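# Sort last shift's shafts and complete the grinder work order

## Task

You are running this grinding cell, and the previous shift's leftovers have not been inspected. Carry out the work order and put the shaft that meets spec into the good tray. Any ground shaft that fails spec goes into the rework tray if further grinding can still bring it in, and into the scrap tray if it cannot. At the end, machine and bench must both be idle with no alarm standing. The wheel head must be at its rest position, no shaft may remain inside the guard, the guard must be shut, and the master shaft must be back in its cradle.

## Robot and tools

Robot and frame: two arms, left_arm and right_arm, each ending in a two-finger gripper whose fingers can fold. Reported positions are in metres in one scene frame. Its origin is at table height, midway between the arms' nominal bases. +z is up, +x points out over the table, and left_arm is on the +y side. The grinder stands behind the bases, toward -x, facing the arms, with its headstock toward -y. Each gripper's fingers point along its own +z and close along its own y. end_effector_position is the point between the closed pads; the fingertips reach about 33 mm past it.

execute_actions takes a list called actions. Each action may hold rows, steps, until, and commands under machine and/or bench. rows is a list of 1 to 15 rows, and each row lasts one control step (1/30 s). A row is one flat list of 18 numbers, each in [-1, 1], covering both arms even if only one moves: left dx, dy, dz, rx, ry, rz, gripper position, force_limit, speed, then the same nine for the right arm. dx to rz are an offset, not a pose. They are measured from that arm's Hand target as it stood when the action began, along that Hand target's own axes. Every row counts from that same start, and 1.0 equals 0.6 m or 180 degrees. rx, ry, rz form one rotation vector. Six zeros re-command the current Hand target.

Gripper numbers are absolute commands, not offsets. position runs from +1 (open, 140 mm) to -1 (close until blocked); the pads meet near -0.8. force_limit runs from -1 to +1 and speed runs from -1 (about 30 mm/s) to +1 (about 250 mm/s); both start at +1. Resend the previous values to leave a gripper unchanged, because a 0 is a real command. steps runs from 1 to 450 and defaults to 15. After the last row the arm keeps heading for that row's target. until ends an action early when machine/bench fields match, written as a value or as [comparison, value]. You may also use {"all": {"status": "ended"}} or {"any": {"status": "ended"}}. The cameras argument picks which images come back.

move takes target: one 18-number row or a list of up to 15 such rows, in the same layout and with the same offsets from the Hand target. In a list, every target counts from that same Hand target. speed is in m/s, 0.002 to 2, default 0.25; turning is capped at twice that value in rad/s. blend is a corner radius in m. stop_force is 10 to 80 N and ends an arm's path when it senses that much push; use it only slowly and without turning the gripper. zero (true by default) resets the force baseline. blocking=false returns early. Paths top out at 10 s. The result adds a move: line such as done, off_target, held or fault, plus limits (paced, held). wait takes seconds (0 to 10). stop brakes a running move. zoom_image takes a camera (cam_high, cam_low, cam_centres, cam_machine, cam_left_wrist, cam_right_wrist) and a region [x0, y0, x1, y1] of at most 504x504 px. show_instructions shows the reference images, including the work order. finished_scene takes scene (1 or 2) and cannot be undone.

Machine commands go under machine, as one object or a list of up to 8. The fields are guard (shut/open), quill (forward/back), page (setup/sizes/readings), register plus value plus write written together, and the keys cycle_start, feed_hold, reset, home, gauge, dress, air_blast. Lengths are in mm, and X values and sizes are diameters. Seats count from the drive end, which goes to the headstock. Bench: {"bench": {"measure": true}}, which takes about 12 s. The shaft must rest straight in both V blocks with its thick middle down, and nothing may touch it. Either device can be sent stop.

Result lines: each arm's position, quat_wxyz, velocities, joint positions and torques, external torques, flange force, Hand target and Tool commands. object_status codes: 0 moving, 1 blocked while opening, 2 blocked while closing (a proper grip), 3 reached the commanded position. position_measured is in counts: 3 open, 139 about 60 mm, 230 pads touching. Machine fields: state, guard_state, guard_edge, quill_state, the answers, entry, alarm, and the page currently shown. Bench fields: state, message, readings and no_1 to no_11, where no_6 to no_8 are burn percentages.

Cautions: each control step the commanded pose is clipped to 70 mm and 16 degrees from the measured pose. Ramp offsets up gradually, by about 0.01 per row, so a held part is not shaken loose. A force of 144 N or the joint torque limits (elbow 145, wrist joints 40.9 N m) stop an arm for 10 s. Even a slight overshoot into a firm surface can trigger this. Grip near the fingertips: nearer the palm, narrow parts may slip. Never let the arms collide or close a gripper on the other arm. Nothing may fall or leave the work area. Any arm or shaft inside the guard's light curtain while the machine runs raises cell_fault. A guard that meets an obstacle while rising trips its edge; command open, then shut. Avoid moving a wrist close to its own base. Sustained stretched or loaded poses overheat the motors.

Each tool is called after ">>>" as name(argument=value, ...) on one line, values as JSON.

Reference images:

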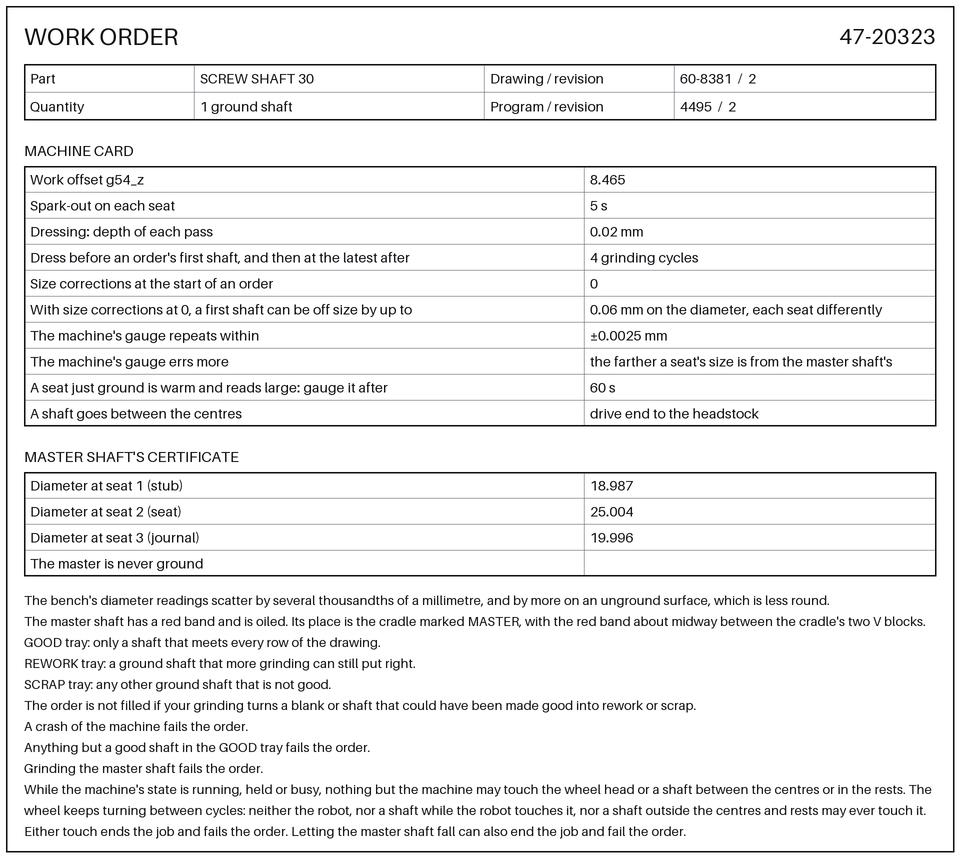

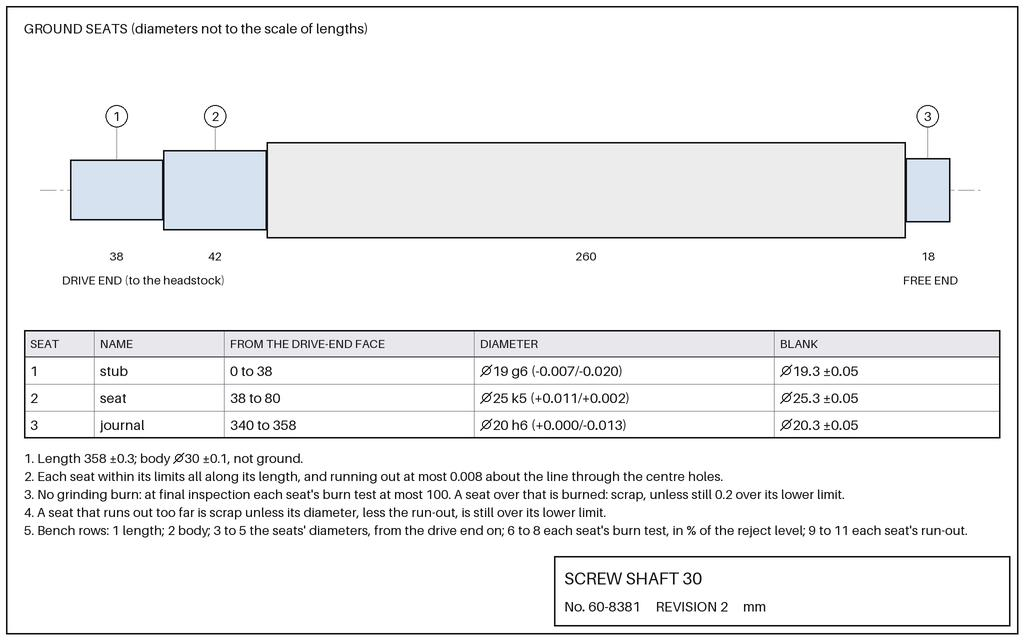

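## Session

>>> execute_actions(actions=[{"steps":2,"machine":{"page":"setup"}}])

>>> execute_actions(actions=[{"steps":2,"machine":{"page":"sizes"}}], cameras=[])

>>> execute_actions(actions=[{"steps":2,"machine":{"page":"readings"}}], cameras=[])

Scene clock: 0.27 s.
left_arm: end_effector_position=(+0.3787, +0.5642, +0.3828) position_measured=3 object_status=3 end_effector_quat_wxyz=(-0.033, +0.999, +0.005, +0.019) | right_arm: end_effector_position=(+0.3737, -0.5465, +0.3830) position_measured=3 object_status=3 end_effector_quat_wxyz=(+0.000, -0.007, +1.000, +0.000)
Joint positions: left_arm=[-0.195 -0.211 1.886 0.073 1.442 1.383] | right_arm=[-3.002 0.193 -1.87 0 -1.464 1.711]
Joint velocities: within noise
Joint torques (N m): left_arm=[-3.04 -21.41 -41.78 4.4 -0.17 0.41] | right_arm=[0.52 22.32 42.68 -4.69 0.29 0.01]
External joint torques (N m): left_arm=[2.96 1.12 -0.54 0.13 0.06 -0.42] | right_arm=[-0.53 -0.45 -1.26 0.44 -0.34 -0.01]
Flange force (N): left_arm=[3.7 -5.6 -0.2] | right_arm=[0.9 -1.3 1.5]
Hand target: left_arm +0.3787, +0.5642, +0.3828; -0.033, +0.999, +0.005, +0.019 | right_arm +0.3737, -0.5465, +0.3830; +0.000, -0.007, +1.000, +0.000
Tool commands: left_gripper/position=+1.0 left_gripper/force_limit=+1.0 left_gripper/speed=+1.0 right_gripper/position=+1.0 right_gripper/force_limit=+1.0 right_gripper/speed=+1.0
machine.setup: program=+4495 g54_z=+8.465 wheel_d=+273.016 sparkout_s=+5.0 dress_depth=+0.020 gauge_at=+1 gauge_zero=-0.140 program_revision=+2 since_dress=+1 stored1_number=+9000 stored1_revision=+1 stored2_number=+7099 stored2_revision=+5 stored3_number=+1805 stored3_revision=+4 stored4_number=+4495 stored4_revision=+2
machine: state=idle guard_state=shut guard_edge=clear quill_state=clamped guard_answer=taken quill_answer=taken page=setup entry=no_entry entries=0 alarm=no_alarm idle_s=3600 queue=done queue_left=0
bench: message=nothing_yet readings=0 no_1=0.000 no_2=0.000 no_3=0.000 no_4=0.000 no_5=0.000 no_6=0 no_7=0 no_8=0 no_9=0.000 no_10=0.000 no_11=0.000

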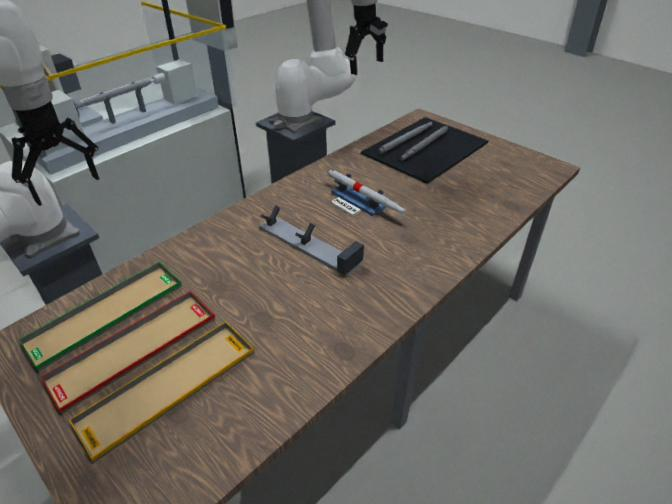

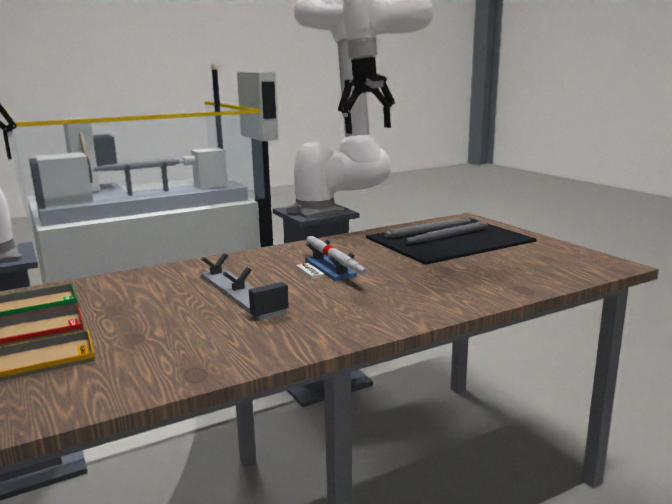

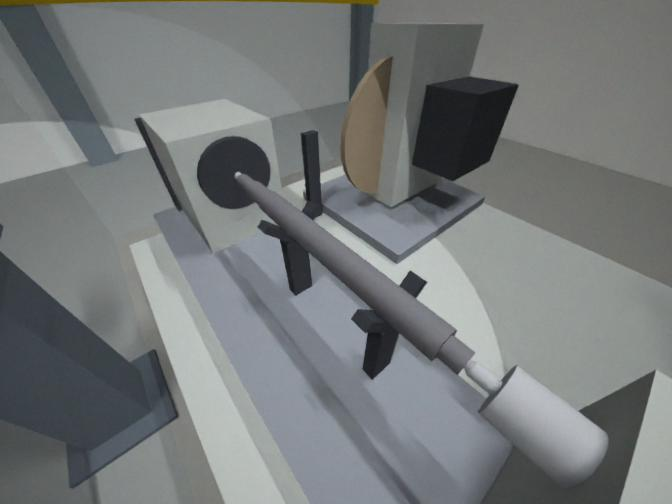

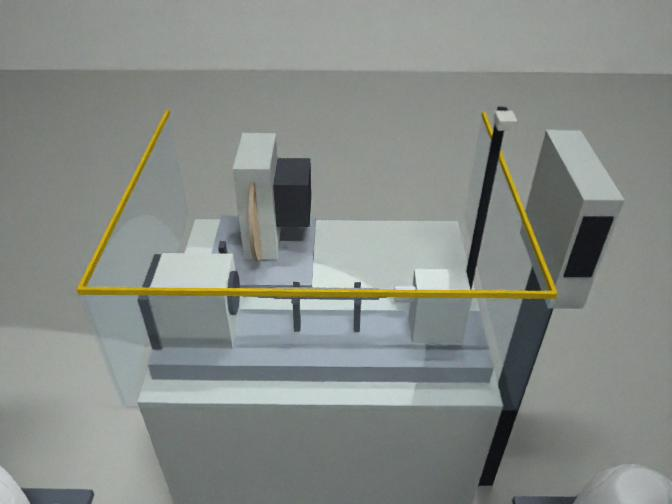

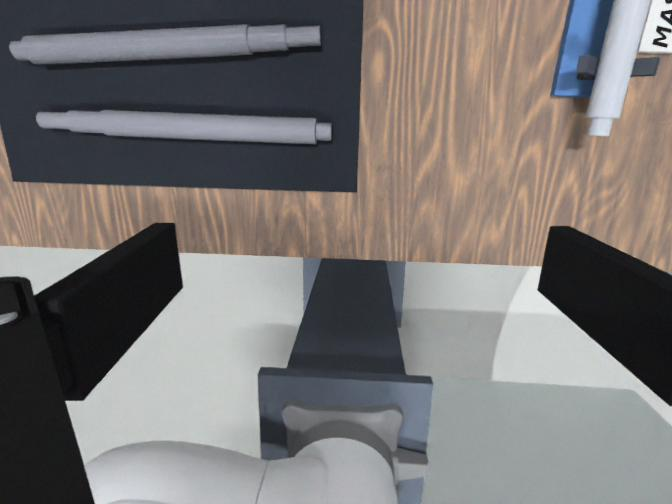

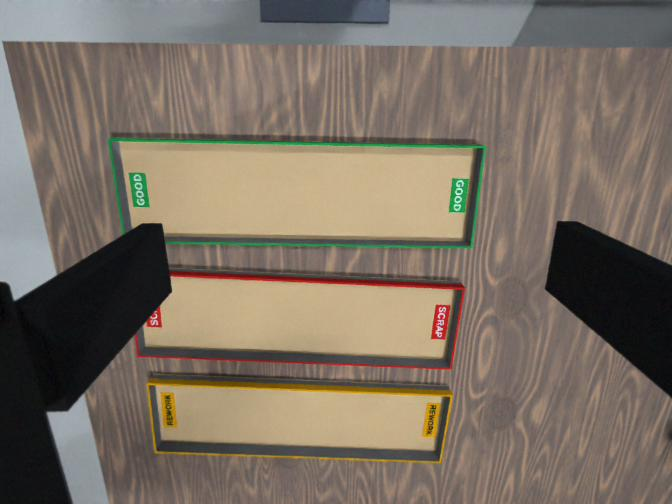

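Scene clock: 0.53 s.
left_arm: end_effector_position=(+0.3787, +0.5642, +0.3828) position_measured=3 object_status=3 end_effector_quat_wxyz=(-0.033, +0.999, +0.005, +0.019) | right_arm: end_effector_position=(+0.3737, -0.5465, +0.3830) position_measured=3 object_status=3 end_effector_quat_wxyz=(+0.000, -0.007, +1.000, +0.000)
Joint positions: left_arm=[-0.195 -0.211 1.886 0.073 1.442 1.383] | right_arm=[-3.002 0.193 -1.87 0 -1.464 1.711]
Joint velocities: within noise
Joint torques (N m): left_arm=[-2.78 -21.88 -41.81 4.36 -0.16 0.45] | right_arm=[0.36 22.4 42.61 -4.73 0.28 0]
External joint torques (N m): left_arm=[2.69 1.55 -0.59 0.17 0.04 -0.45] | right_arm=[-0.19 -1.27 -1.32 0.49 -0.32 0]
Flange force (N): left_arm=[4.3 -4.8 -0.2] | right_arm=[-0.3 -0.4 1.8]
Hand target: left_arm +0.3787, +0.5642, +0.3828; -0.033, +0.999, +0.005, +0.019 | right_arm +0.3737, -0.5465, +0.3830; +0.000, -0.007, +1.000, +0.000
Tool commands: left_gripper/position=+1.0 left_gripper/force_limit=+1.0 left_gripper/speed=+1.0 right_gripper/position=+1.0 right_gripper/force_limit=+1.0 right_gripper/speed=+1.0
machine.sizes: size_1=+0.000 size_2=+0.000 size_3=+0.000 aim_1=+18.986 aim_2=+25.006 aim_3=+19.994
machine: state=idle guard_state=shut guard_edge=clear quill_state=clamped guard_answer=taken quill_answer=taken page=sizes entry=no_entry entries=0 alarm=no_alarm idle_s=3601 queue=done queue_left=0
bench: message=nothing_yet readings=0 no_1=0.000 no_2=0.000 no_3=0.000 no_4=0.000 no_5=0.000 no_6=0 no_7=0 no_8=0 no_9=0.000 no_10=0.000 no_11=0.000
No camera images: "cameras" was empty.

Scene clock: 0.80 s.
left_arm: end_effector_position=(+0.3787, +0.5642, +0.3828) position_measured=3 object_status=3 end_effector_quat_wxyz=(-0.033, +0.999, +0.005, +0.019) | right_arm: end_effector_position=(+0.3737, -0.5465, +0.3830) position_measured=3 object_status=3 end_effector_quat_wxyz=(+0.000, -0.007, +1.000, +0.000)
Joint positions: left_arm=[-0.195 -0.211 1.886 0.073 1.442 1.383] | right_arm=[-3.002 0.193 -1.87 0 -1.464 1.711]
Joint velocities: within noise
Joint torques (N m): left_arm=[-2.59 -21.68 -41.81 4.36 -0.14 0.46] | right_arm=[0.61 22.52 42.74 -4.69 0.28 0.03]
External joint torques (N m): left_arm=[2.79 1.11 -0.55 0.19 0.02 -0.46] | right_arm=[-0.61 -0.57 -1.3 0.43 -0.33 -0.03]
Flange force (N): left_arm=[3.6 -5.1 -0.2] | right_arm=[0.7 -1.5 1.6]
Hand target: left_arm +0.3787, +0.5642, +0.3828; -0.033, +0.999, +0.005, +0.019 | right_arm +0.3737, -0.5465, +0.3830; +0.000, -0.007, +1.000, +0.000
Tool commands: left_gripper/position=+1.0 left_gripper/force_limit=+1.0 left_gripper/speed=+1.0 right_gripper/position=+1.0 right_gripper/force_limit=+1.0 right_gripper/speed=+1.0
machine.readings: gauge_d=+0.000 gauge_d_1=+0.000 gauge_d_2=+0.000 gauge_d_3=+0.000 pos_x=+0.000 pos_z=+0.000 load_peak=+0.0 cycles=+0
machine: state=idle guard_state=shut guard_edge=clear quill_state=clamped guard_answer=taken quill_answer=taken page=readings entry=no_entry entries=0 alarm=no_alarm idle_s=3601 queue=done queue_left=0
bench: message=nothing_yet readings=0 no_1=0.000 no_2=0.000 no_3=0.000 no_4=0.000 no_5=0.000 no_6=0 no_7=0 no_8=0 no_9=0.000 no_10=0.000 no_11=0.000
No camera images: "cameras" was empty.

>>> zoom_image(camera="cam_centres", region=[200, 130, 640, 470])

>>> execute_actions(actions=[{"steps":300,"machine":[{"register":"gauge_at","value":1,"write":true},{"gauge":true}],"until":{"any":{"status":"ended"}}},{"steps":300,"machine":[{"register":"gauge_at","value":2,"write":true},{"gauge":true}],"until":{"any":{"status":"ended"}}},{"steps":300,"machine":[{"register":"gauge_at","value":3,"write":true},{"gauge":true}],"until":{"any":{"status":"ended"}}}], cameras=[])

Scaled by 1.145 from the camera's 672x504 image, which has a finer 960x720 frame.

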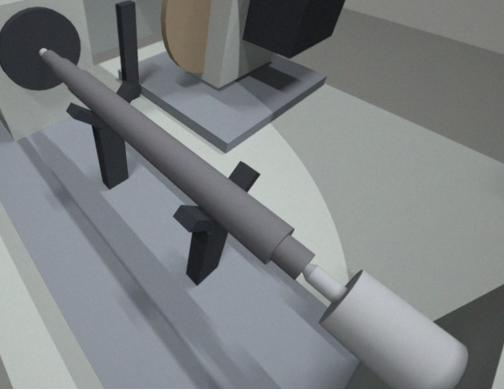

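Scene clock: 26.30 s.
left_arm: end_effector_position=(+0.3787, +0.5642, +0.3828) position_measured=3 object_status=3 end_effector_quat_wxyz=(-0.033, +0.999, +0.005, +0.019) | right_arm: end_effector_position=(+0.3737, -0.5465, +0.3830) position_measured=3 object_status=3 end_effector_quat_wxyz=(+0.000, -0.007, +1.000, +0.000)
Joint positions: left_arm=[-0.195 -0.211 1.886 0.073 1.442 1.383] | right_arm=[-3.002 0.193 -1.87 0 -1.464 1.711]
Joint velocities: within noise
Joint torques (N m): left_arm=[-2.5 -21.47 -41.67 4.37 -0.15 0.48] | right_arm=[0.7 22.54 42.71 -4.7 0.31 0.04]
External joint torques (N m): left_arm=[2.44 1.39 -0.78 0.17 0.02 -0.48] | right_arm=[-0.66 -1.03 -1.39 0.46 -0.36 -0.04]
External joint torques at the end of the 1st action: left_arm=[2.56 0.94 -0.86 0.21 0.04 -0.41] | right_arm=[-0.46 -1.19 -1.32 0.48 -0.34 -0.03]
External joint torques at the end of the 2nd action: left_arm=[3.16 0.28 -0.79 0.17 0.02 -0.42] | right_arm=[-0.53 -0.82 -1.21 0.43 -0.32 -0.04]
Flange force (N): left_arm=[4.2 -4.2 -0.6] | right_arm=[0.0 -1.6 1.8]
Flange force at the end of the 1st action (N): left_arm=[3.6 -4.7 -0.8] | right_arm=[-0.3 -1.1 1.8]
Flange force at the end of the 2nd action (N): left_arm=[2.7 -6.2 -0.7] | right_arm=[0.2 -1.3 1.6]
Hand target: left_arm +0.3787, +0.5642, +0.3828; -0.033, +0.999, +0.005, +0.019 | right_arm +0.3737, -0.5465, +0.3830; +0.000, -0.007, +1.000, +0.000
Tool commands: left_gripper/position=+1.0 left_gripper/force_limit=+1.0 left_gripper/speed=+1.0 right_gripper/position=+1.0 right_gripper/force_limit=+1.0 right_gripper/speed=+1.0
machine.readings: gauge_d=+20.287 gauge_d_1=+19.301 gauge_d_2=+25.275 gauge_d_3=+20.287 pos_x=+0.000 pos_z=+0.000 load_peak=+0.0 cycles=+0
machine: state=idle guard_state=shut guard_edge=clear quill_state=clamped guard_answer=taken quill_answer=taken page=readings entry=taken entries=6 alarm=no_alarm idle_s=3626 queue=done queue_left=0
bench: message=nothing_yet readings=0 no_1=0.000 no_2=0.000 no_3=0.000 no_4=0.000 no_5=0.000 no_6=0 no_7=0 no_8=0 no_9=0.000 no_10=0.000 no_11=0.000
No camera images: "cameras" was empty.

>>> move(target=[0,0,-0.15,-0.021,-0.0121,0.0032,0.1,0.28,-1,0,0,0,0,0,0,0.1,0.28,-1], speed=0.2, cameras=[])

Scene clock: 54.07 s.
left_arm: end_effector_position=(+0.3754, +0.5581, +0.4726) position_measured=117 object_status=0 end_effector_quat_wxyz=(+0.000, +1.000, +0.000, +0.000) | right_arm: end_effector_position=(+0.3737, -0.5465, +0.3830) position_measured=117 object_status=0 end_effector_quat_wxyz=(+0.000, -0.007, +1.000, +0.000)
Joint positions: left_arm=[-0.155 -0.201 1.716 0.001 1.628 1.441] | right_arm=[-3.002 0.193 -1.87 0 -1.464 1.711]
Joint velocities: within noise
Joint torques (N m): left_arm=[-3.03 -22.66 -41.57 4.2 -0.06 0.4] | right_arm=[0.42 22.27 42.71 -4.68 0.28 0.06]
External joint torques (N m): left_arm=[2.98 1.49 -0.81 0.16 0 -0.4] | right_arm=[-0.35 -1.05 -1.47 0.45 -0.33 -0.06]
Flange force (N): left_arm=[4.2 -5.7 -1.7] | right_arm=[0.2 -1.0 2.0]
Hand target: left_arm +0.3754, +0.5581, +0.4726; -0.001, +1.000, +0.000, +0.000 | right_arm +0.3737, -0.5465, +0.3830; +0.000, -0.007, +1.000, +0.000
Off the commanded pose: left_arm 0.000 m, 0 deg | right_arm 0.000 m, 0 deg.
machine.readings: gauge_d=+20.287 gauge_d_1=+19.301 gauge_d_2=+25.275 gauge_d_3=+20.287 pos_x=+0.000 pos_z=+0.000 load_peak=+0.0 cycles=+0
machine: state=idle guard_state=shut guard_edge=clear quill_state=clamped guard_answer=taken quill_answer=taken page=readings entry=taken entries=6 alarm=no_alarm idle_s=3654 queue=done queue_left=0
bench: message=nothing_yet readings=0 no_1=0.000 no_2=0.000 no_3=0.000 no_4=0.000 no_5=0.000 no_6=0 no_7=0 no_8=0 no_9=0.000 no_10=0.000 no_11=0.000
move: done
No camera images: "cameras" was empty.

>>> execute_actions(actions=[{"steps":3,"machine":{"guard":"open"}}], cameras=[])

>>> move(target=[[-0.1257,0.947,-0.046,0,0,0.25,0.1,0.28,-1,0,0,0,0,0,0,0.1,0.28,-1],[-0.6757,0.96,-0.079,0,0,0.5,0.1,0.28,-1,0,0,0,0,0,0,0.1,0.28,-1]], speed=0.25, blend=[0.1,0], cameras=["cam_high"])

Scene clock: 69.43 s.
left_arm: end_effector_position=(+0.3754, +0.5581, +0.4726) position_measured=117 object_status=3 end_effector_quat_wxyz=(-0.001, +1.000, +0.000, +0.000) | right_arm: end_effector_position=(+0.3737, -0.5465, +0.3830) position_measured=117 object_status=3 end_effector_quat_wxyz=(+0.000, -0.007, +1.000, +0.000)
Joint positions: left_arm=[-0.155 -0.201 1.716 0.001 1.628 1.441] | right_arm=[-3.002 0.193 -1.87 0 -1.464 1.711]
Joint velocities: within noise
Joint torques (N m): left_arm=[-2.93 -22.66 -41.77 4.17 -0.1 0.5] | right_arm=[0.62 22.38 42.54 -4.68 0.3 -0.01]
External joint torques (N m): left_arm=[2.85 0.99 -0.9 0.2 0.04 -0.5] | right_arm=[-0.63 -0.59 -1.14 0.44 -0.35 0.01]
Flange force (N): left_arm=[3.4 -5.2 -1.8] | right_arm=[0.4 -1.4 1.3]
Hand target: left_arm +0.3754, +0.5581, +0.4726; -0.001, +1.000, +0.000, +0.000 | right_arm +0.3737, -0.5465, +0.3830; +0.000, -0.007, +1.000, +0.000
Tool commands: left_gripper/position=+0.1 left_gripper/force_limit=+0.28 left_gripper/speed=-1.0 right_gripper/position=+0.1 right_gripper/force_limit=+0.28 right_gripper/speed=-1.0
Off the commanded pose: left_arm 0.000 m, 0 deg | right_arm 0.000 m, 0 deg.
machine.readings: gauge_d=+20.287 gauge_d_1=+19.301 gauge_d_2=+25.275 gauge_d_3=+20.287 pos_x=+0.000 pos_z=+0.000 load_peak=+0.0 cycles=+0
machine: state=idle guard_state=between guard_edge=clear quill_state=clamped guard_answer=taken quill_answer=taken page=readings entry=taken entries=6 alarm=no_alarm idle_s=3669 queue=running queue_left=0
bench: message=nothing_yet readings=0 no_1=0.000 no_2=0.000 no_3=0.000 no_4=0.000 no_5=0.000 no_6=0 no_7=0 no_8=0 no_9=0.000 no_10=0.000 no_11=0.000
No camera images: "cameras" was empty.

Scene clock: 73.77 s.
left_arm: end_effector_position=(-0.0299, -0.0179, +0.5198) position_measured=117 object_status=3 end_effector_quat_wxyz=(+0.000, +0.707, -0.707, -0.001) | right_arm: end_effector_position=(+0.3737, -0.5465, +0.3830) position_measured=117 object_status=3 end_effector_quat_wxyz=(+0.000, -0.007, +1.000, +0.000)
Joint positions: left_arm=[-1.604 0.069 1.381 -0.001 1.693 1.563] | right_arm=[-3.002 0.193 -1.87 0 -1.464 1.711]
Joint velocities: within noise
Joint torques (N m): left_arm=[-2.7 -52.32 -41.07 4.04 -0.1 0.41] | right_arm=[0.54 22.59 42.66 -4.69 0.28 0]
External joint torques (N m): left_arm=[2.56 2.42 -1.34 0.3 0.06 -0.41] | right_arm=[-0.59 -0.92 -1.36 0.45 -0.34 0]
Flange force (N): left_arm=[6.3 -3.9 -3.3] | right_arm=[0.2 -1.4 1.8]
Hand target: left_arm -0.0300, -0.0180, +0.5198; +0.000, +0.707, -0.707, -0.001 | right_arm +0.3737, -0.5465, +0.3830; +0.000, -0.007, +1.000, +0.000
Off the commanded pose: left_arm 0.000 m, 0 deg | right_arm 0.000 m, 0 deg.
machine.readings: gauge_d=+20.287 gauge_d_1=+19.301 gauge_d_2=+25.275 gauge_d_3=+20.287 pos_x=+0.000 pos_z=+0.000 load_peak=+0.0 cycles=+0
machine: state=idle guard_state=open guard_edge=clear quill_state=clamped guard_answer=taken quill_answer=taken page=readings entry=taken entries=6 alarm=no_alarm idle_s=3673 queue=done queue_left=0
bench: message=nothing_yet readings=0 no_1=0.000 no_2=0.000 no_3=0.000 no_4=0.000 no_5=0.000 no_6=0 no_7=0 no_8=0 no_9=0.000 no_10=0.000 no_11=0.000
move: done
Images, in order (width x height): cam_high 672x504.

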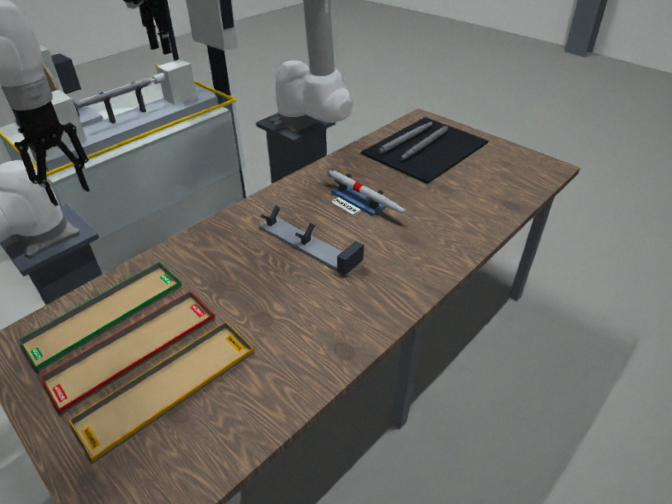

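>>> move(target=[-0.063,0.867,0.033,0,0,0,0.1,0.28,-1,0,0,0,0,0,0,0.1,0.28,-1], speed=0.25, cameras=[])

>>> move(target=[-0.025,0.1645,0.32,0,0,0,0.1,0.28,-1,0,0,0,0,0,0,0.1,0.28,-1], speed=0.2, cameras=["cam_left_wrist","cam_machine"])

Scene clock: 91.27 s.
left_arm: end_effector_position=(-0.5501, +0.0198, +0.5005) position_measured=117 object_status=3 end_effector_quat_wxyz=(+0.000, +0.707, -0.707, -0.001) | right_arm: end_effector_position=(+0.3737, -0.5465, +0.3830) position_measured=117 object_status=3 end_effector_quat_wxyz=(+0.000, -0.007, +1.000, +0.000)
Joint positions: left_arm=[-2.362 0.311 1.122 -0.001 1.708 0.805] | right_arm=[-3.002 0.193 -1.87 0 -1.464 1.711]
Joint velocities: within noise
Joint torques (N m): left_arm=[-3.73 -75.87 -41.59 4.18 -0.1 0.45] | right_arm=[0.37 22.31 42.54 -4.7 0.24 0.04]
External joint torques (N m): left_arm=[3.84 1.17 -0.73 0.19 0.06 -0.45] | right_arm=[-0.45 -0.28 -1.11 0.45 -0.3 -0.04]
Flange force (N): left_arm=[6.1 -0.7 -2.0] | right_arm=[1.0 -1.2 1.4]
Hand target: left_arm -0.5502, +0.0198, +0.5005; +0.000, +0.707, -0.707, -0.001 | right_arm +0.3737, -0.5465, +0.3830; +0.000, -0.007, +1.000, +0.000
Off the commanded pose: left_arm 0.000 m, 0 deg | right_arm 0.000 m, 0 deg.
machine.readings: gauge_d=+20.287 gauge_d_1=+19.301 gauge_d_2=+25.275 gauge_d_3=+20.287 pos_x=+0.000 pos_z=+0.000 load_peak=+0.0 cycles=+0
machine: state=idle guard_state=open guard_edge=clear quill_state=clamped guard_answer=taken quill_answer=taken page=readings entry=taken entries=6 alarm=no_alarm idle_s=3690 queue=done queue_left=0
bench: message=nothing_yet readings=0 no_1=0.000 no_2=0.000 no_3=0.000 no_4=0.000 no_5=0.000 no_6=0 no_7=0 no_8=0 no_9=0.000 no_10=0.000 no_11=0.000
move: done
No camera images: "cameras" was empty.

Scene clock: 92.80 s.
left_arm: end_effector_position=(-0.6491, +0.0350, +0.3087) position_measured=117 object_status=3 end_effector_quat_wxyz=(+0.000, +0.707, -0.707, -0.001) | right_arm: end_effector_position=(+0.3737, -0.5465, +0.3830) position_measured=117 object_status=3 end_effector_quat_wxyz=(+0.000, -0.007, +1.000, +0.000)
Joint positions: left_arm=[-2.464 0.416 1.32 -0.002 1.405 0.703] | right_arm=[-3.002 0.193 -1.87 0 -1.464 1.711]
Joint velocities: within noise
Joint torques (N m): left_arm=[-3.11 -88.5 -41.46 4.14 -0.01 0.43] | right_arm=[0.51 22.62 42.75 -4.7 0.28 0.01]
External joint torques (N m): left_arm=[3.55 3.87 -0.51 0.23 -0.03 -0.43] | right_arm=[-0.49 -1.02 -1.4 0.47 -0.33 -0.01]
Flange force (N): left_arm=[8.1 3.0 0.4] | right_arm=[0.1 -1.1 1.9]
Hand target: left_arm -0.6491, +0.0350, +0.3086; +0.000, +0.707, -0.707, -0.001 | right_arm +0.3737, -0.5465, +0.3830; +0.000, -0.007, +1.000, +0.000
Off the commanded pose: left_arm 0.000 m, 0 deg | right_arm 0.000 m, 0 deg.
machine.readings: gauge_d=+20.287 gauge_d_1=+19.301 gauge_d_2=+25.275 gauge_d_3=+20.287 pos_x=+0.000 pos_z=+0.000 load_peak=+0.0 cycles=+0
machine: state=idle guard_state=open guard_edge=clear quill_state=clamped guard_answer=taken quill_answer=taken page=readings entry=taken entries=6 alarm=no_alarm idle_s=3692 queue=done queue_left=0
bench: message=nothing_yet readings=0 no_1=0.000 no_2=0.000 no_3=0.000 no_4=0.000 no_5=0.000 no_6=0 no_7=0 no_8=0 no_9=0.000 no_10=0.000 no_11=0.000
move: done
camera_calibration:
cam_left_wrist: T_world_to_cam=[[-0.999761, -0.0213223, 0.00477363, -0.640059], [-0.0185966, 0.945039, 0.326427, -0.142771], [-0.0114714, 0.326261, -0.94521, 0.415517], [0, 0, 0, 1]] pos_world=[-0.637794, -0.0142899, 0.44241]
Images, in order (width x height): cam_machine 672x504, cam_left_wrist 672x504.

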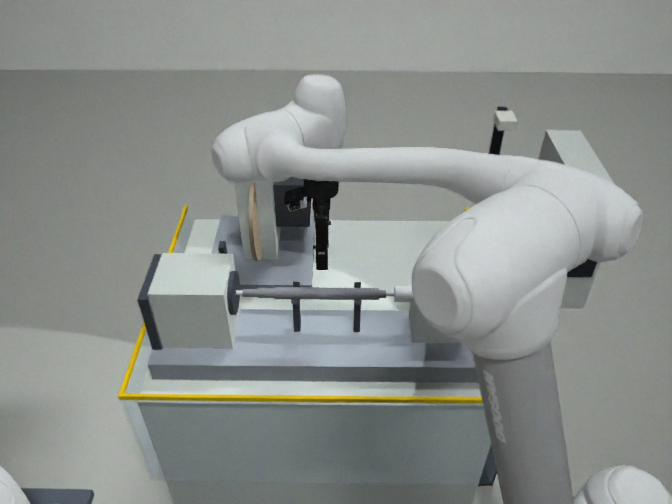

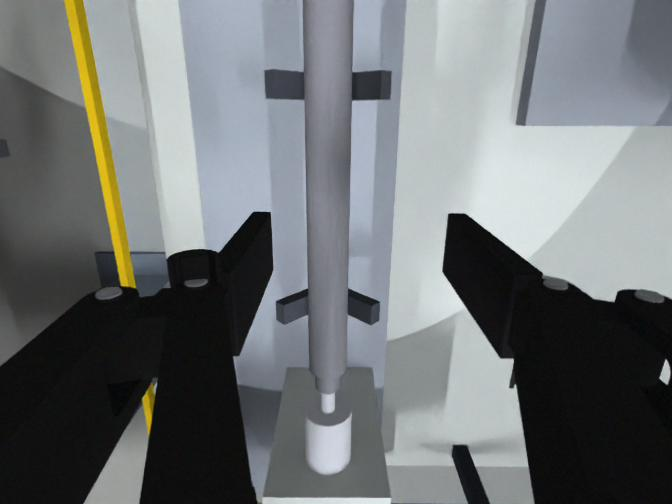

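>>> move(target=[0.0233,-0.0235,0.1228,0,0,0,0.1,0.28,-1,0,0,0,0,0,0,0.1,0.28,-1], speed=0.1, cameras=["cam_left_wrist"])

>>> zoom_image(camera="cam_left_wrist", region=[240, 100, 440, 300])

Scene clock: 117.37 s.
left_arm: end_effector_position=(-0.6350, +0.0211, +0.2350) position_measured=117 object_status=3 end_effector_quat_wxyz=(+0.000, +0.707, -0.707, -0.001) | right_arm: end_effector_position=(+0.3737, -0.5465, +0.3830) position_measured=117 object_status=3 end_effector_quat_wxyz=(+0.000, -0.007, +1.000, +0.000)
Joint positions: left_arm=[-2.44 0.442 1.417 -0.001 1.282 0.728] | right_arm=[-3.002 0.193 -1.87 0 -1.464 1.711]
Joint velocities: within noise
Joint torques (N m): left_arm=[-3 -89.13 -40.24 4 0.05 0.47] | right_arm=[0.91 22.44 42.55 -4.7 0.26 0.03]
External joint torques (N m): left_arm=[2.99 3.72 -0.61 0.22 -0.1 -0.47] | right_arm=[-1.02 -0.32 -1.14 0.45 -0.32 -0.03]
Flange force (N): left_arm=[7.4 3.1 1.2] | right_arm=[0.7 -2.4 1.3]
Hand target: left_arm -0.6350, +0.0211, +0.2349; +0.000, +0.707, -0.707, -0.001 | right_arm +0.3737, -0.5465, +0.3830; +0.000, -0.007, +1.000, +0.000
Off the commanded pose: left_arm 0.000 m, 0 deg | right_arm 0.000 m, 0 deg.
machine.readings: gauge_d=+20.287 gauge_d_1=+19.301 gauge_d_2=+25.275 gauge_d_3=+20.287 pos_x=+0.000 pos_z=+0.000 load_peak=+0.0 cycles=+0
machine: state=idle guard_state=open guard_edge=clear quill_state=clamped guard_answer=taken quill_answer=taken page=readings entry=taken entries=6 alarm=no_alarm idle_s=3716 queue=done queue_left=0
bench: message=nothing_yet readings=0 no_1=0.000 no_2=0.000 no_3=0.000 no_4=0.000 no_5=0.000 no_6=0 no_7=0 no_8=0 no_9=0.000 no_10=0.000 no_11=0.000
move: done
camera_calibration:
cam_left_wrist: T_world_to_cam=[[-0.999762, -0.0212886, 0.00468176, -0.625972], [-0.0185962, 0.945082, 0.326305, -0.10527], [-0.0113712, 0.32614, -0.945253, 0.350625], [0, 0, 0, 1]] pos_world=[-0.623794, -0.02819, 0.36871]
Images, in order (width x height): cam_left_wrist 672x504.

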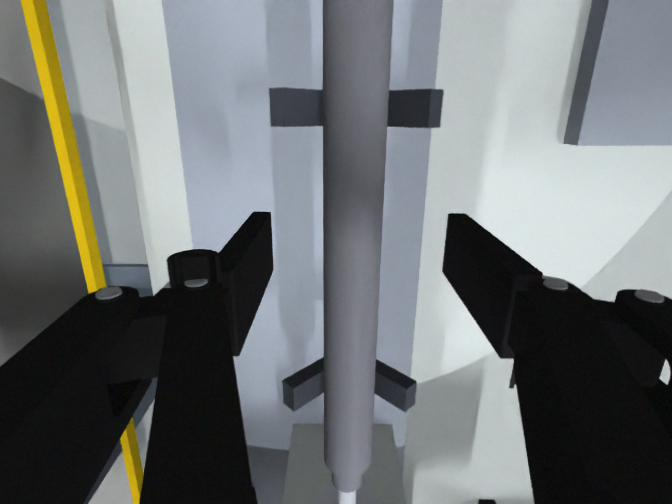

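Scaled by 2.520 from the camera's 672x504 image, which has a finer 960x720 frame.

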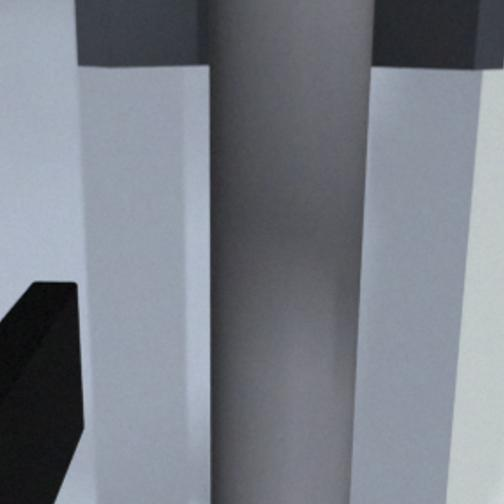

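>>> move(target=[0,0,0.05,0,0,0,0.1,0.28,-1,0,0,0,0,0,0,0.1,0.28,-1], speed=0.06, cameras=["cam_left_wrist"])

>>> zoom_image(camera="cam_left_wrist", region=[280, 200, 430, 300])

Scene clock: 132.27 s.
left_arm: end_effector_position=(-0.6350, +0.0211, +0.2050) position_measured=117 object_status=3 end_effector_quat_wxyz=(+0.000, +0.707, -0.707, -0.001) | right_arm: end_effector_position=(+0.3737, -0.5465, +0.3830) position_measured=117 object_status=3 end_effector_quat_wxyz=(+0.000, -0.007, +1.000, +0.000)
Joint positions: left_arm=[-2.44 0.457 1.451 -0.001 1.233 0.728] | right_arm=[-3.002 0.193 -1.87 0 -1.464 1.711]
Joint velocities: within noise
Joint torques (N m): left_arm=[-2.56 -89.9 -39.46 3.92 -0.09 0.4] | right_arm=[0.27 22.29 42.72 -4.72 0.31 0.04]
External joint torques (N m): left_arm=[1.94 3.55 -0.86 0.23 0.03 -0.4] | right_arm=[-0.26 -0.82 -1.45 0.48 -0.36 -0.04]
Flange force (N): left_arm=[6.6 4.1 0.9] | right_arm=[0.6 -0.7 1.9]
Hand target: left_arm -0.6351, +0.0211, +0.2049; +0.000, +0.707, -0.707, -0.001 | right_arm +0.3737, -0.5465, +0.3830; +0.000, -0.007, +1.000, +0.000
Off the commanded pose: left_arm 0.000 m, 0 deg | right_arm 0.000 m, 0 deg.
machine.readings: gauge_d=+20.287 gauge_d_1=+19.301 gauge_d_2=+25.275 gauge_d_3=+20.287 pos_x=+0.000 pos_z=+0.000 load_peak=+0.0 cycles=+0
machine: state=idle guard_state=open guard_edge=clear quill_state=clamped guard_answer=taken quill_answer=taken page=readings entry=taken entries=6 alarm=no_alarm idle_s=3731 queue=done queue_left=0
bench: message=nothing_yet readings=0 no_1=0.000 no_2=0.000 no_3=0.000 no_4=0.000 no_5=0.000 no_6=0 no_7=0 no_8=0 no_9=0.000 no_10=0.000 no_11=0.000
move: done
camera_calibration:
cam_left_wrist: T_world_to_cam=[[-0.999761, -0.0213828, 0.00464836, -0.625822], [-0.0186961, 0.94508, 0.326305, -0.0955435], [-0.0113704, 0.32614, -0.945253, 0.322268], [0, 0, 0, 1]] pos_world=[-0.623794, -0.0281899, 0.33871]
Images, in order (width x height): cam_left_wrist 672x504.

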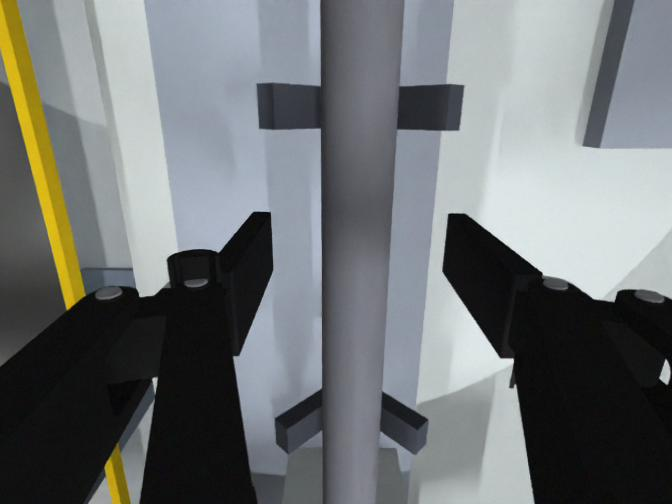

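Scaled by 3.360 from the camera's 672x504 image, which has a finer 960x720 frame.

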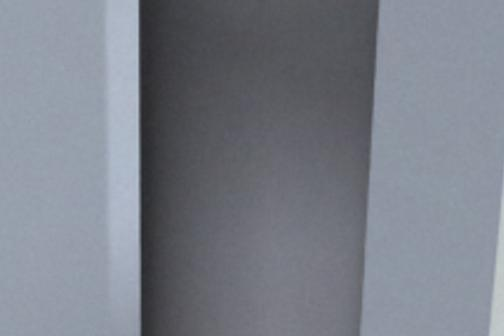

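>>> execute_actions(actions=[{"steps":150,"machine":{"quill":"back"},"until":{"machine":{"quill_state":"back"}}}], cameras=[])

>>> move(target=[0,-0.0028,0.0133,0,0,0,0.1,0.28,-1,0,0,0,0,0,0,0.1,0.28,-1], speed=0.03, cameras=["cam_left_wrist"])

>>> zoom_image(camera="cam_left_wrist", region=[230, 160, 490, 355])

Scene clock: 155.93 s.
left_arm: end_effector_position=(-0.6351, +0.0211, +0.2049) position_measured=117 object_status=3 end_effector_quat_wxyz=(+0.000, +0.707, -0.707, -0.001) | right_arm: end_effector_position=(+0.3737, -0.5465, +0.3830) position_measured=117 object_status=3 end_effector_quat_wxyz=(+0.000, -0.007, +1.000, +0.000)
Joint positions: left_arm=[-2.44 0.458 1.451 -0.001 1.233 0.728] | right_arm=[-3.002 0.193 -1.87 0 -1.464 1.711]
Joint velocities: within noise
Joint torques (N m): left_arm=[-3.08 -89.87 -39.28 3.95 -0.05 0.39] | right_arm=[0.69 22.25 42.65 -4.7 0.24 0.04]
External joint torques (N m): left_arm=[2.97 3.77 -0.74 0.18 0.01 -0.39] | right_arm=[-0.7 -0.41 -1.24 0.45 -0.3 -0.04]
Flange force (N): left_arm=[7.7 3.3 1.2] | right_arm=[0.8 -1.7 1.6]
Hand target: left_arm -0.6351, +0.0211, +0.2049; +0.000, +0.707, -0.707, -0.001 | right_arm +0.3737, -0.5465, +0.3830; +0.000, -0.007, +1.000, +0.000
Tool commands: left_gripper/position=+0.1 left_gripper/force_limit=+0.28 left_gripper/speed=-1.0 right_gripper/position=+0.1 right_gripper/force_limit=+0.28 right_gripper/speed=-1.0
Off the commanded pose: left_arm 0.000 m, 0 deg | right_arm 0.000 m, 0 deg.
machine.readings: gauge_d=+20.287 gauge_d_1=+0.000 gauge_d_2=+0.000 gauge_d_3=+0.000 pos_x=+0.000 pos_z=+0.000 load_peak=+0.0 cycles=+0
machine: state=idle guard_state=open guard_edge=clear quill_state=back guard_answer=taken quill_answer=taken page=readings entry=taken entries=6 alarm=no_alarm idle_s=3754 queue=running queue_left=0
bench: message=nothing_yet readings=0 no_1=0.000 no_2=0.000 no_3=0.000 no_4=0.000 no_5=0.000 no_6=0 no_7=0 no_8=0 no_9=0.000 no_10=0.000 no_11=0.000
No camera images: "cameras" was empty.

Scene clock: 156.67 s.
left_arm: end_effector_position=(-0.6334, +0.0211, +0.1970) position_measured=117 object_status=3 end_effector_quat_wxyz=(+0.000, +0.707, -0.707, -0.001) | right_arm: end_effector_position=(+0.3737, -0.5465, +0.3830) position_measured=117 object_status=3 end_effector_quat_wxyz=(+0.000, -0.007, +1.000, +0.000)
Joint positions: left_arm=[-2.438 0.46 1.462 -0.001 1.22 0.73] | right_arm=[-3.002 0.193 -1.87 0 -1.464 1.711]
Joint velocities: within noise
Joint torques (N m): left_arm=[-2.88 -89.7 -38.83 3.95 -0.04 0.41] | right_arm=[0.4 22.29 42.64 -4.71 0.32 0.05]
External joint torques (N m): left_arm=[2.52 2.9 -1.24 0.18 0 -0.41] | right_arm=[-0.39 -0.81 -1.37 0.48 -0.37 -0.05]
Flange force (N): left_arm=[7.1 3.5 0.3] | right_arm=[0.5 -1.0 1.7]
Hand target: left_arm -0.6334, +0.0212, +0.1969; +0.000, +0.707, -0.707, -0.001 | right_arm +0.3737, -0.5465, +0.3830; +0.000, -0.007, +1.000, +0.000
Off the commanded pose: left_arm 0.000 m, 0 deg | right_arm 0.000 m, 0 deg.
machine.readings: gauge_d=+20.287 gauge_d_1=+0.000 gauge_d_2=+0.000 gauge_d_3=+0.000 pos_x=+0.000 pos_z=+0.000 load_peak=+0.0 cycles=+0
machine: state=idle guard_state=open guard_edge=clear quill_state=back guard_answer=taken quill_answer=taken page=readings entry=taken entries=6 alarm=no_alarm idle_s=3755 queue=done queue_left=0
bench: message=nothing_yet readings=0 no_1=0.000 no_2=0.000 no_3=0.000 no_4=0.000 no_5=0.000 no_6=0 no_7=0 no_8=0 no_9=0.000 no_10=0.000 no_11=0.000
move: done
camera_calibration:
cam_left_wrist: T_world_to_cam=[[-0.999762, -0.0212886, 0.00468176, -0.624195], [-0.0185962, 0.945082, 0.326305, -0.0928408], [-0.0113712, 0.32614, -0.945253, 0.314723], [0, 0, 0, 1]] pos_world=[-0.622194, -0.02819, 0.33071]
Images, in order (width x height): cam_left_wrist 672x504.

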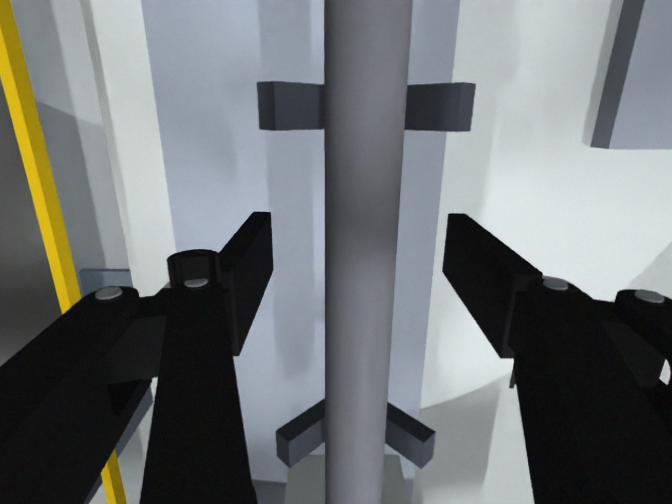

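Scaled by 1.938 from the camera's 672x504 image, which has a finer 960x720 frame.

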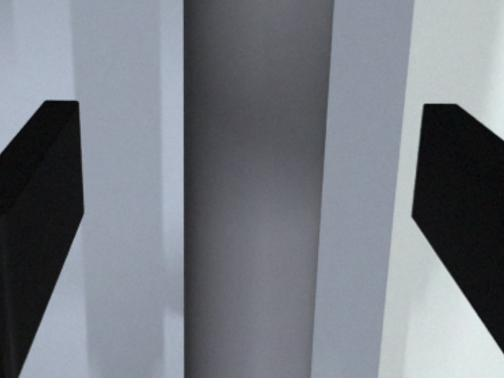

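>>> execute_actions(actions=[{"rows":[[0,0,0,0,0,0,-1,0.5,-1,0,0,0,0,0,0,0.1,0.28,-1]],"steps":100}], cameras=["cam_left_wrist"])

Scene clock: 168.47 s.
left_arm: end_effector_position=(-0.6334, +0.0211, +0.1969) position_measured=188 object_status=2 end_effector_quat_wxyz=(+0.000, +0.707, -0.707, -0.001) | right_arm: end_effector_position=(+0.3737, -0.5465, +0.3830) position_measured=117 object_status=3 end_effector_quat_wxyz=(+0.000, -0.007, +1.000, +0.000)
Joint positions: left_arm=[-2.438 0.46 1.462 -0.001 1.219 0.73] | right_arm=[-3.002 0.193 -1.87 0 -1.464 1.711]
Joint velocities: within noise
Joint torques (N m): left_arm=[9.4 -79.27 -26.23 9.14 3.81 0.51] | right_arm=[0.57 22.57 42.71 -4.66 0.28 0.07]
External joint torques (N m): left_arm=[-10.2 -7.15 -13.72 -5.04 -3.85 -0.51] | right_arm=[-0.56 -0.69 -1.26 0.41 -0.33 -0.07]
Flange force (N): left_arm=[2.5 21.8 -12.2] | right_arm=[0.4 -1.5 1.6]
Hand target: left_arm -0.6334, +0.0212, +0.1969; +0.000, +0.707, -0.707, -0.001 | right_arm +0.3737, -0.5465, +0.3830; +0.000, -0.007, +1.000, +0.000
Off the commanded pose: left_arm 0.000 m, 0 deg | right_arm 0.000 m, 0 deg.
machine.readings: gauge_d=+20.287 gauge_d_1=+0.000 gauge_d_2=+0.000 gauge_d_3=+0.000 pos_x=+0.000 pos_z=+0.000 load_peak=+0.0 cycles=+0
machine: state=idle guard_state=open guard_edge=clear quill_state=back guard_answer=taken quill_answer=taken page=readings entry=taken entries=6 alarm=no_alarm idle_s=3767 queue=done queue_left=0
bench: message=nothing_yet readings=0 no_1=0.000 no_2=0.000 no_3=0.000 no_4=0.000 no_5=0.000 no_6=0 no_7=0 no_8=0 no_9=0.000 no_10=0.000 no_11=0.000
camera_calibration:
cam_left_wrist: T_world_to_cam=[[-0.999761, -0.0213828, 0.00464836, -0.624185], [-0.0186961, 0.94508, 0.326305, -0.0928705], [-0.0113704, 0.32614, -0.945253, 0.314629], [0, 0, 0, 1]] pos_world=[-0.622194, -0.0281899, 0.33061]
Images, in order (width x height): cam_left_wrist 672x504.

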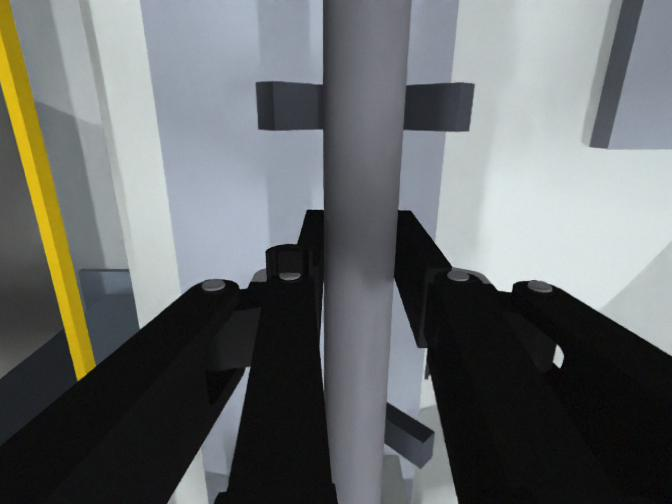

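>>> move(target=[[0,0.0012,-0.0005,0,0,0,-1,0.5,-1,0,0,0,0,0,0,0.1,0.28,-1],[-0.0117,0.0012,-0.0012,0,0,0,-1,0.5,-1,0,0,0,0,0,0,0.1,0.28,-1],[-0.0117,0.0012,-0.06,0,0,0,-1,0.5,-1,0,0,0,0,0,0,0.1,0.28,-1]], speed=0.02, cameras=["cam_left_wrist"])

Scene clock: 177.60 s.
left_arm: end_effector_position=(-0.6341, +0.0282, +0.2329) position_measured=188 object_status=2 end_effector_quat_wxyz=(+0.000, +0.707, -0.707, -0.001) | right_arm: end_effector_position=(+0.3737, -0.5465, +0.3830) position_measured=117 object_status=3 end_effector_quat_wxyz=(+0.000, -0.007, +1.000, +0.000)
Joint positions: left_arm=[-2.445 0.435 1.432 -0.001 1.275 0.722] | right_arm=[-3.002 0.193 -1.87 0 -1.464 1.711]
Joint velocities: within noise
Joint torques (N m): left_arm=[-2.7 -102.36 -48.88 3.92 -0.06 0.42] | right_arm=[0.56 22.07 42.6 -4.73 0.27 0]
External joint torques (N m): left_arm=[2.5 16.91 8.03 0.29 0.03 -0.42] | right_arm=[-0.57 -0.04 -1.13 0.48 -0.33 0]
Flange force (N): left_arm=[7.4 3.9 17.3] | right_arm=[1.4 -1.4 1.3]
Hand target: left_arm -0.6341, +0.0281, +0.2329; +0.000, +0.707, -0.707, -0.001 | right_arm +0.3737, -0.5465, +0.3830; +0.000, -0.007, +1.000, +0.000
Off the commanded pose: left_arm 0.000 m, 0 deg | right_arm 0.000 m, 0 deg.
machine.readings: gauge_d=+20.287 gauge_d_1=+0.000 gauge_d_2=+0.000 gauge_d_3=+0.000 pos_x=+0.000 pos_z=+0.000 load_peak=+0.0 cycles=+0
machine: state=idle guard_state=open guard_edge=clear quill_state=back guard_answer=taken quill_answer=taken page=readings entry=taken entries=6 alarm=no_alarm idle_s=3776 queue=done queue_left=0
bench: message=nothing_yet readings=0 no_1=0.000 no_2=0.000 no_3=0.000 no_4=0.000 no_5=0.000 no_6=0 no_7=0 no_8=0 no_9=0.000 no_10=0.000 no_11=0.000
move: done
camera_calibration:
cam_left_wrist: T_world_to_cam=[[-0.999762, -0.0212889, 0.0046794, -0.624813], [-0.0185958, 0.94504, 0.326425, -0.111227], [-0.0113714, 0.326261, -0.945211, 0.346356], [0, 0, 0, 1]] pos_world=[-0.622794, -0.0211899, 0.36661]
Images, in order (width x height): cam_left_wrist 672x504.

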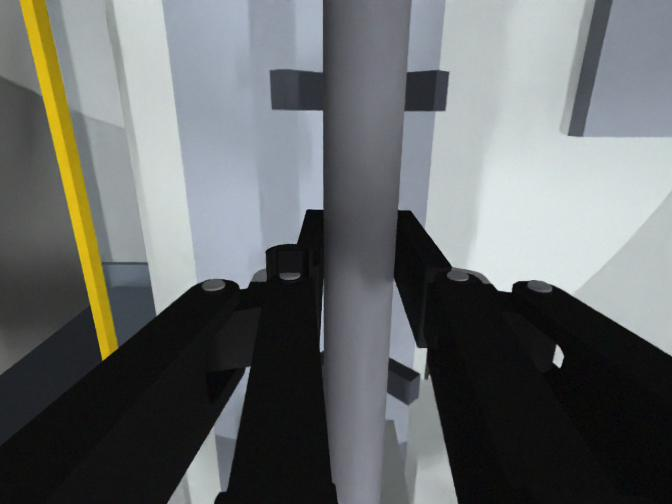

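>>> move(target=[[0,0,-0.4785,0,0,0,-1,0.5,-1,0,0,0,0,0,0,0.1,0.28,-1],[0.075,-0.9735,-0.4785,0,0,0,-1,0.5,-1,0,0,0,0,0,0,0.1,0.28,-1]], speed=0.15, blend=[0.1,0], cameras=["cam_left_wrist"])

>>> execute_actions(actions=[{"steps":5,"machine":{"guard":"shut"}}], cameras=[])

Scene clock: 192.13 s.
left_arm: end_effector_position=(-0.0498, -0.0171, +0.5194) position_measured=188 object_status=2 end_effector_quat_wxyz=(+0.000, +0.707, -0.707, -0.001) | right_arm: end_effector_position=(+0.3737, -0.5465, +0.3830) position_measured=117 object_status=3 end_effector_quat_wxyz=(+0.000, -0.007, +1.000, +0.000)
Joint positions: left_arm=[-1.638 0.066 1.384 -0.001 1.692 1.529] | right_arm=[-3.002 0.193 -1.87 0 -1.464 1.711]
Joint velocities: within noise
Joint torques (N m): left_arm=[-3.29 -62.17 -50.99 4.13 0.08 0.5] | right_arm=[0.78 22.32 42.59 -4.71 0.31 0.02]
External joint torques (N m): left_arm=[3.02 13.28 8.87 0.17 -0.13 -0.5] | right_arm=[-0.73 -0.83 -1.27 0.47 -0.36 -0.02]
Flange force (N): left_arm=[6.3 -4.3 15.5] | right_arm=[0.2 -1.7 1.6]
Hand target: left_arm -0.0497, -0.0171, +0.5194; +0.000, +0.707, -0.707, -0.001 | right_arm +0.3737, -0.5465, +0.3830; +0.000, -0.007, +1.000, +0.000
Off the commanded pose: left_arm 0.000 m, 0 deg | right_arm 0.000 m, 0 deg.
machine.readings: gauge_d=+20.287 gauge_d_1=+0.000 gauge_d_2=+0.000 gauge_d_3=+0.000 pos_x=+0.000 pos_z=+0.000 load_peak=+0.0 cycles=+0
machine: state=idle guard_state=open guard_edge=clear quill_state=back guard_answer=taken quill_answer=taken page=readings entry=taken entries=6 alarm=no_alarm idle_s=3790 queue=done queue_left=0
bench: message=nothing_yet readings=0 no_1=0.000 no_2=0.000 no_3=0.000 no_4=0.000 no_5=0.000 no_6=0 no_7=0 no_8=0 no_9=0.000 no_10=0.000 no_11=0.000
move: done
camera_calibration:
cam_left_wrist: T_world_to_cam=[[-0.999762, -0.0212886, 0.00468176, -0.0429582], [-0.0185962, 0.945082, 0.326305, -0.15099], [-0.0113712, 0.32614, -0.945253, 0.638601], [0, 0, 0, 1]] pos_world=[-0.0384941, -0.06649, 0.65311]
Images, in order (width x height): cam_left_wrist 672x504.

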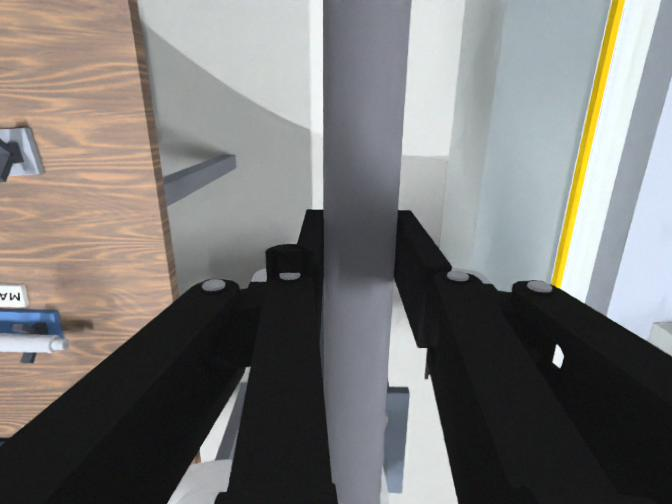

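Scene clock: 192.50 s.
left_arm: end_effector_position=(-0.0497, -0.0171, +0.5194) position_measured=188 object_status=2 end_effector_quat_wxyz=(+0.000, +0.707, -0.707, -0.001) | right_arm: end_effector_position=(+0.3737, -0.5465, +0.3830) position_measured=117 object_status=3 end_effector_quat_wxyz=(+0.000, -0.007, +1.000, +0.000)
Joint positions: left_arm=[-1.638 0.066 1.384 -0.001 1.692 1.53] | right_arm=[-3.002 0.193 -1.87 0 -1.464 1.711]
Joint velocities: within noise
Joint torques (N m): left_arm=[-3.03 -61.87 -51.02 4.11 -0.03 0.42] | right_arm=[0.69 22.48 42.66 -4.7 0.28 0.04]
External joint torques (N m): left_arm=[3.08 11.75 8.49 0.24 -0.01 -0.42] | right_arm=[-0.66 -0.77 -1.33 0.46 -0.34 -0.05]
Flange force (N): left_arm=[4.5 -4.6 14.8] | right_arm=[0.3 -1.6 1.7]
Hand target: left_arm -0.0497, -0.0171, +0.5194; +0.000, +0.707, -0.707, -0.001 | right_arm +0.3737, -0.5465, +0.3830; +0.000, -0.007, +1.000, +0.000
Tool commands: left_gripper/position=-1.0 left_gripper/force_limit=+0.5 left_gripper/speed=-1.0 right_gripper/position=+0.1 right_gripper/force_limit=+0.28 right_gripper/speed=-1.0
Off the commanded pose: left_arm 0.000 m, 0 deg | right_arm 0.000 m, 0 deg.
machine.readings: gauge_d=+20.287 gauge_d_1=+0.000 gauge_d_2=+0.000 gauge_d_3=+0.000 pos_x=+0.000 pos_z=+0.000 load_peak=+0.0 cycles=+0
machine: state=idle guard_state=between guard_edge=clear quill_state=back guard_answer=taken quill_answer=taken page=readings entry=taken entries=6 alarm=no_alarm idle_s=3791 queue=running queue_left=0
bench: message=nothing_yet readings=0 no_1=0.000 no_2=0.000 no_3=0.000 no_4=0.000 no_5=0.000 no_6=0 no_7=0 no_8=0 no_9=0.000 no_10=0.000 no_11=0.000
No camera images: "cameras" was empty.


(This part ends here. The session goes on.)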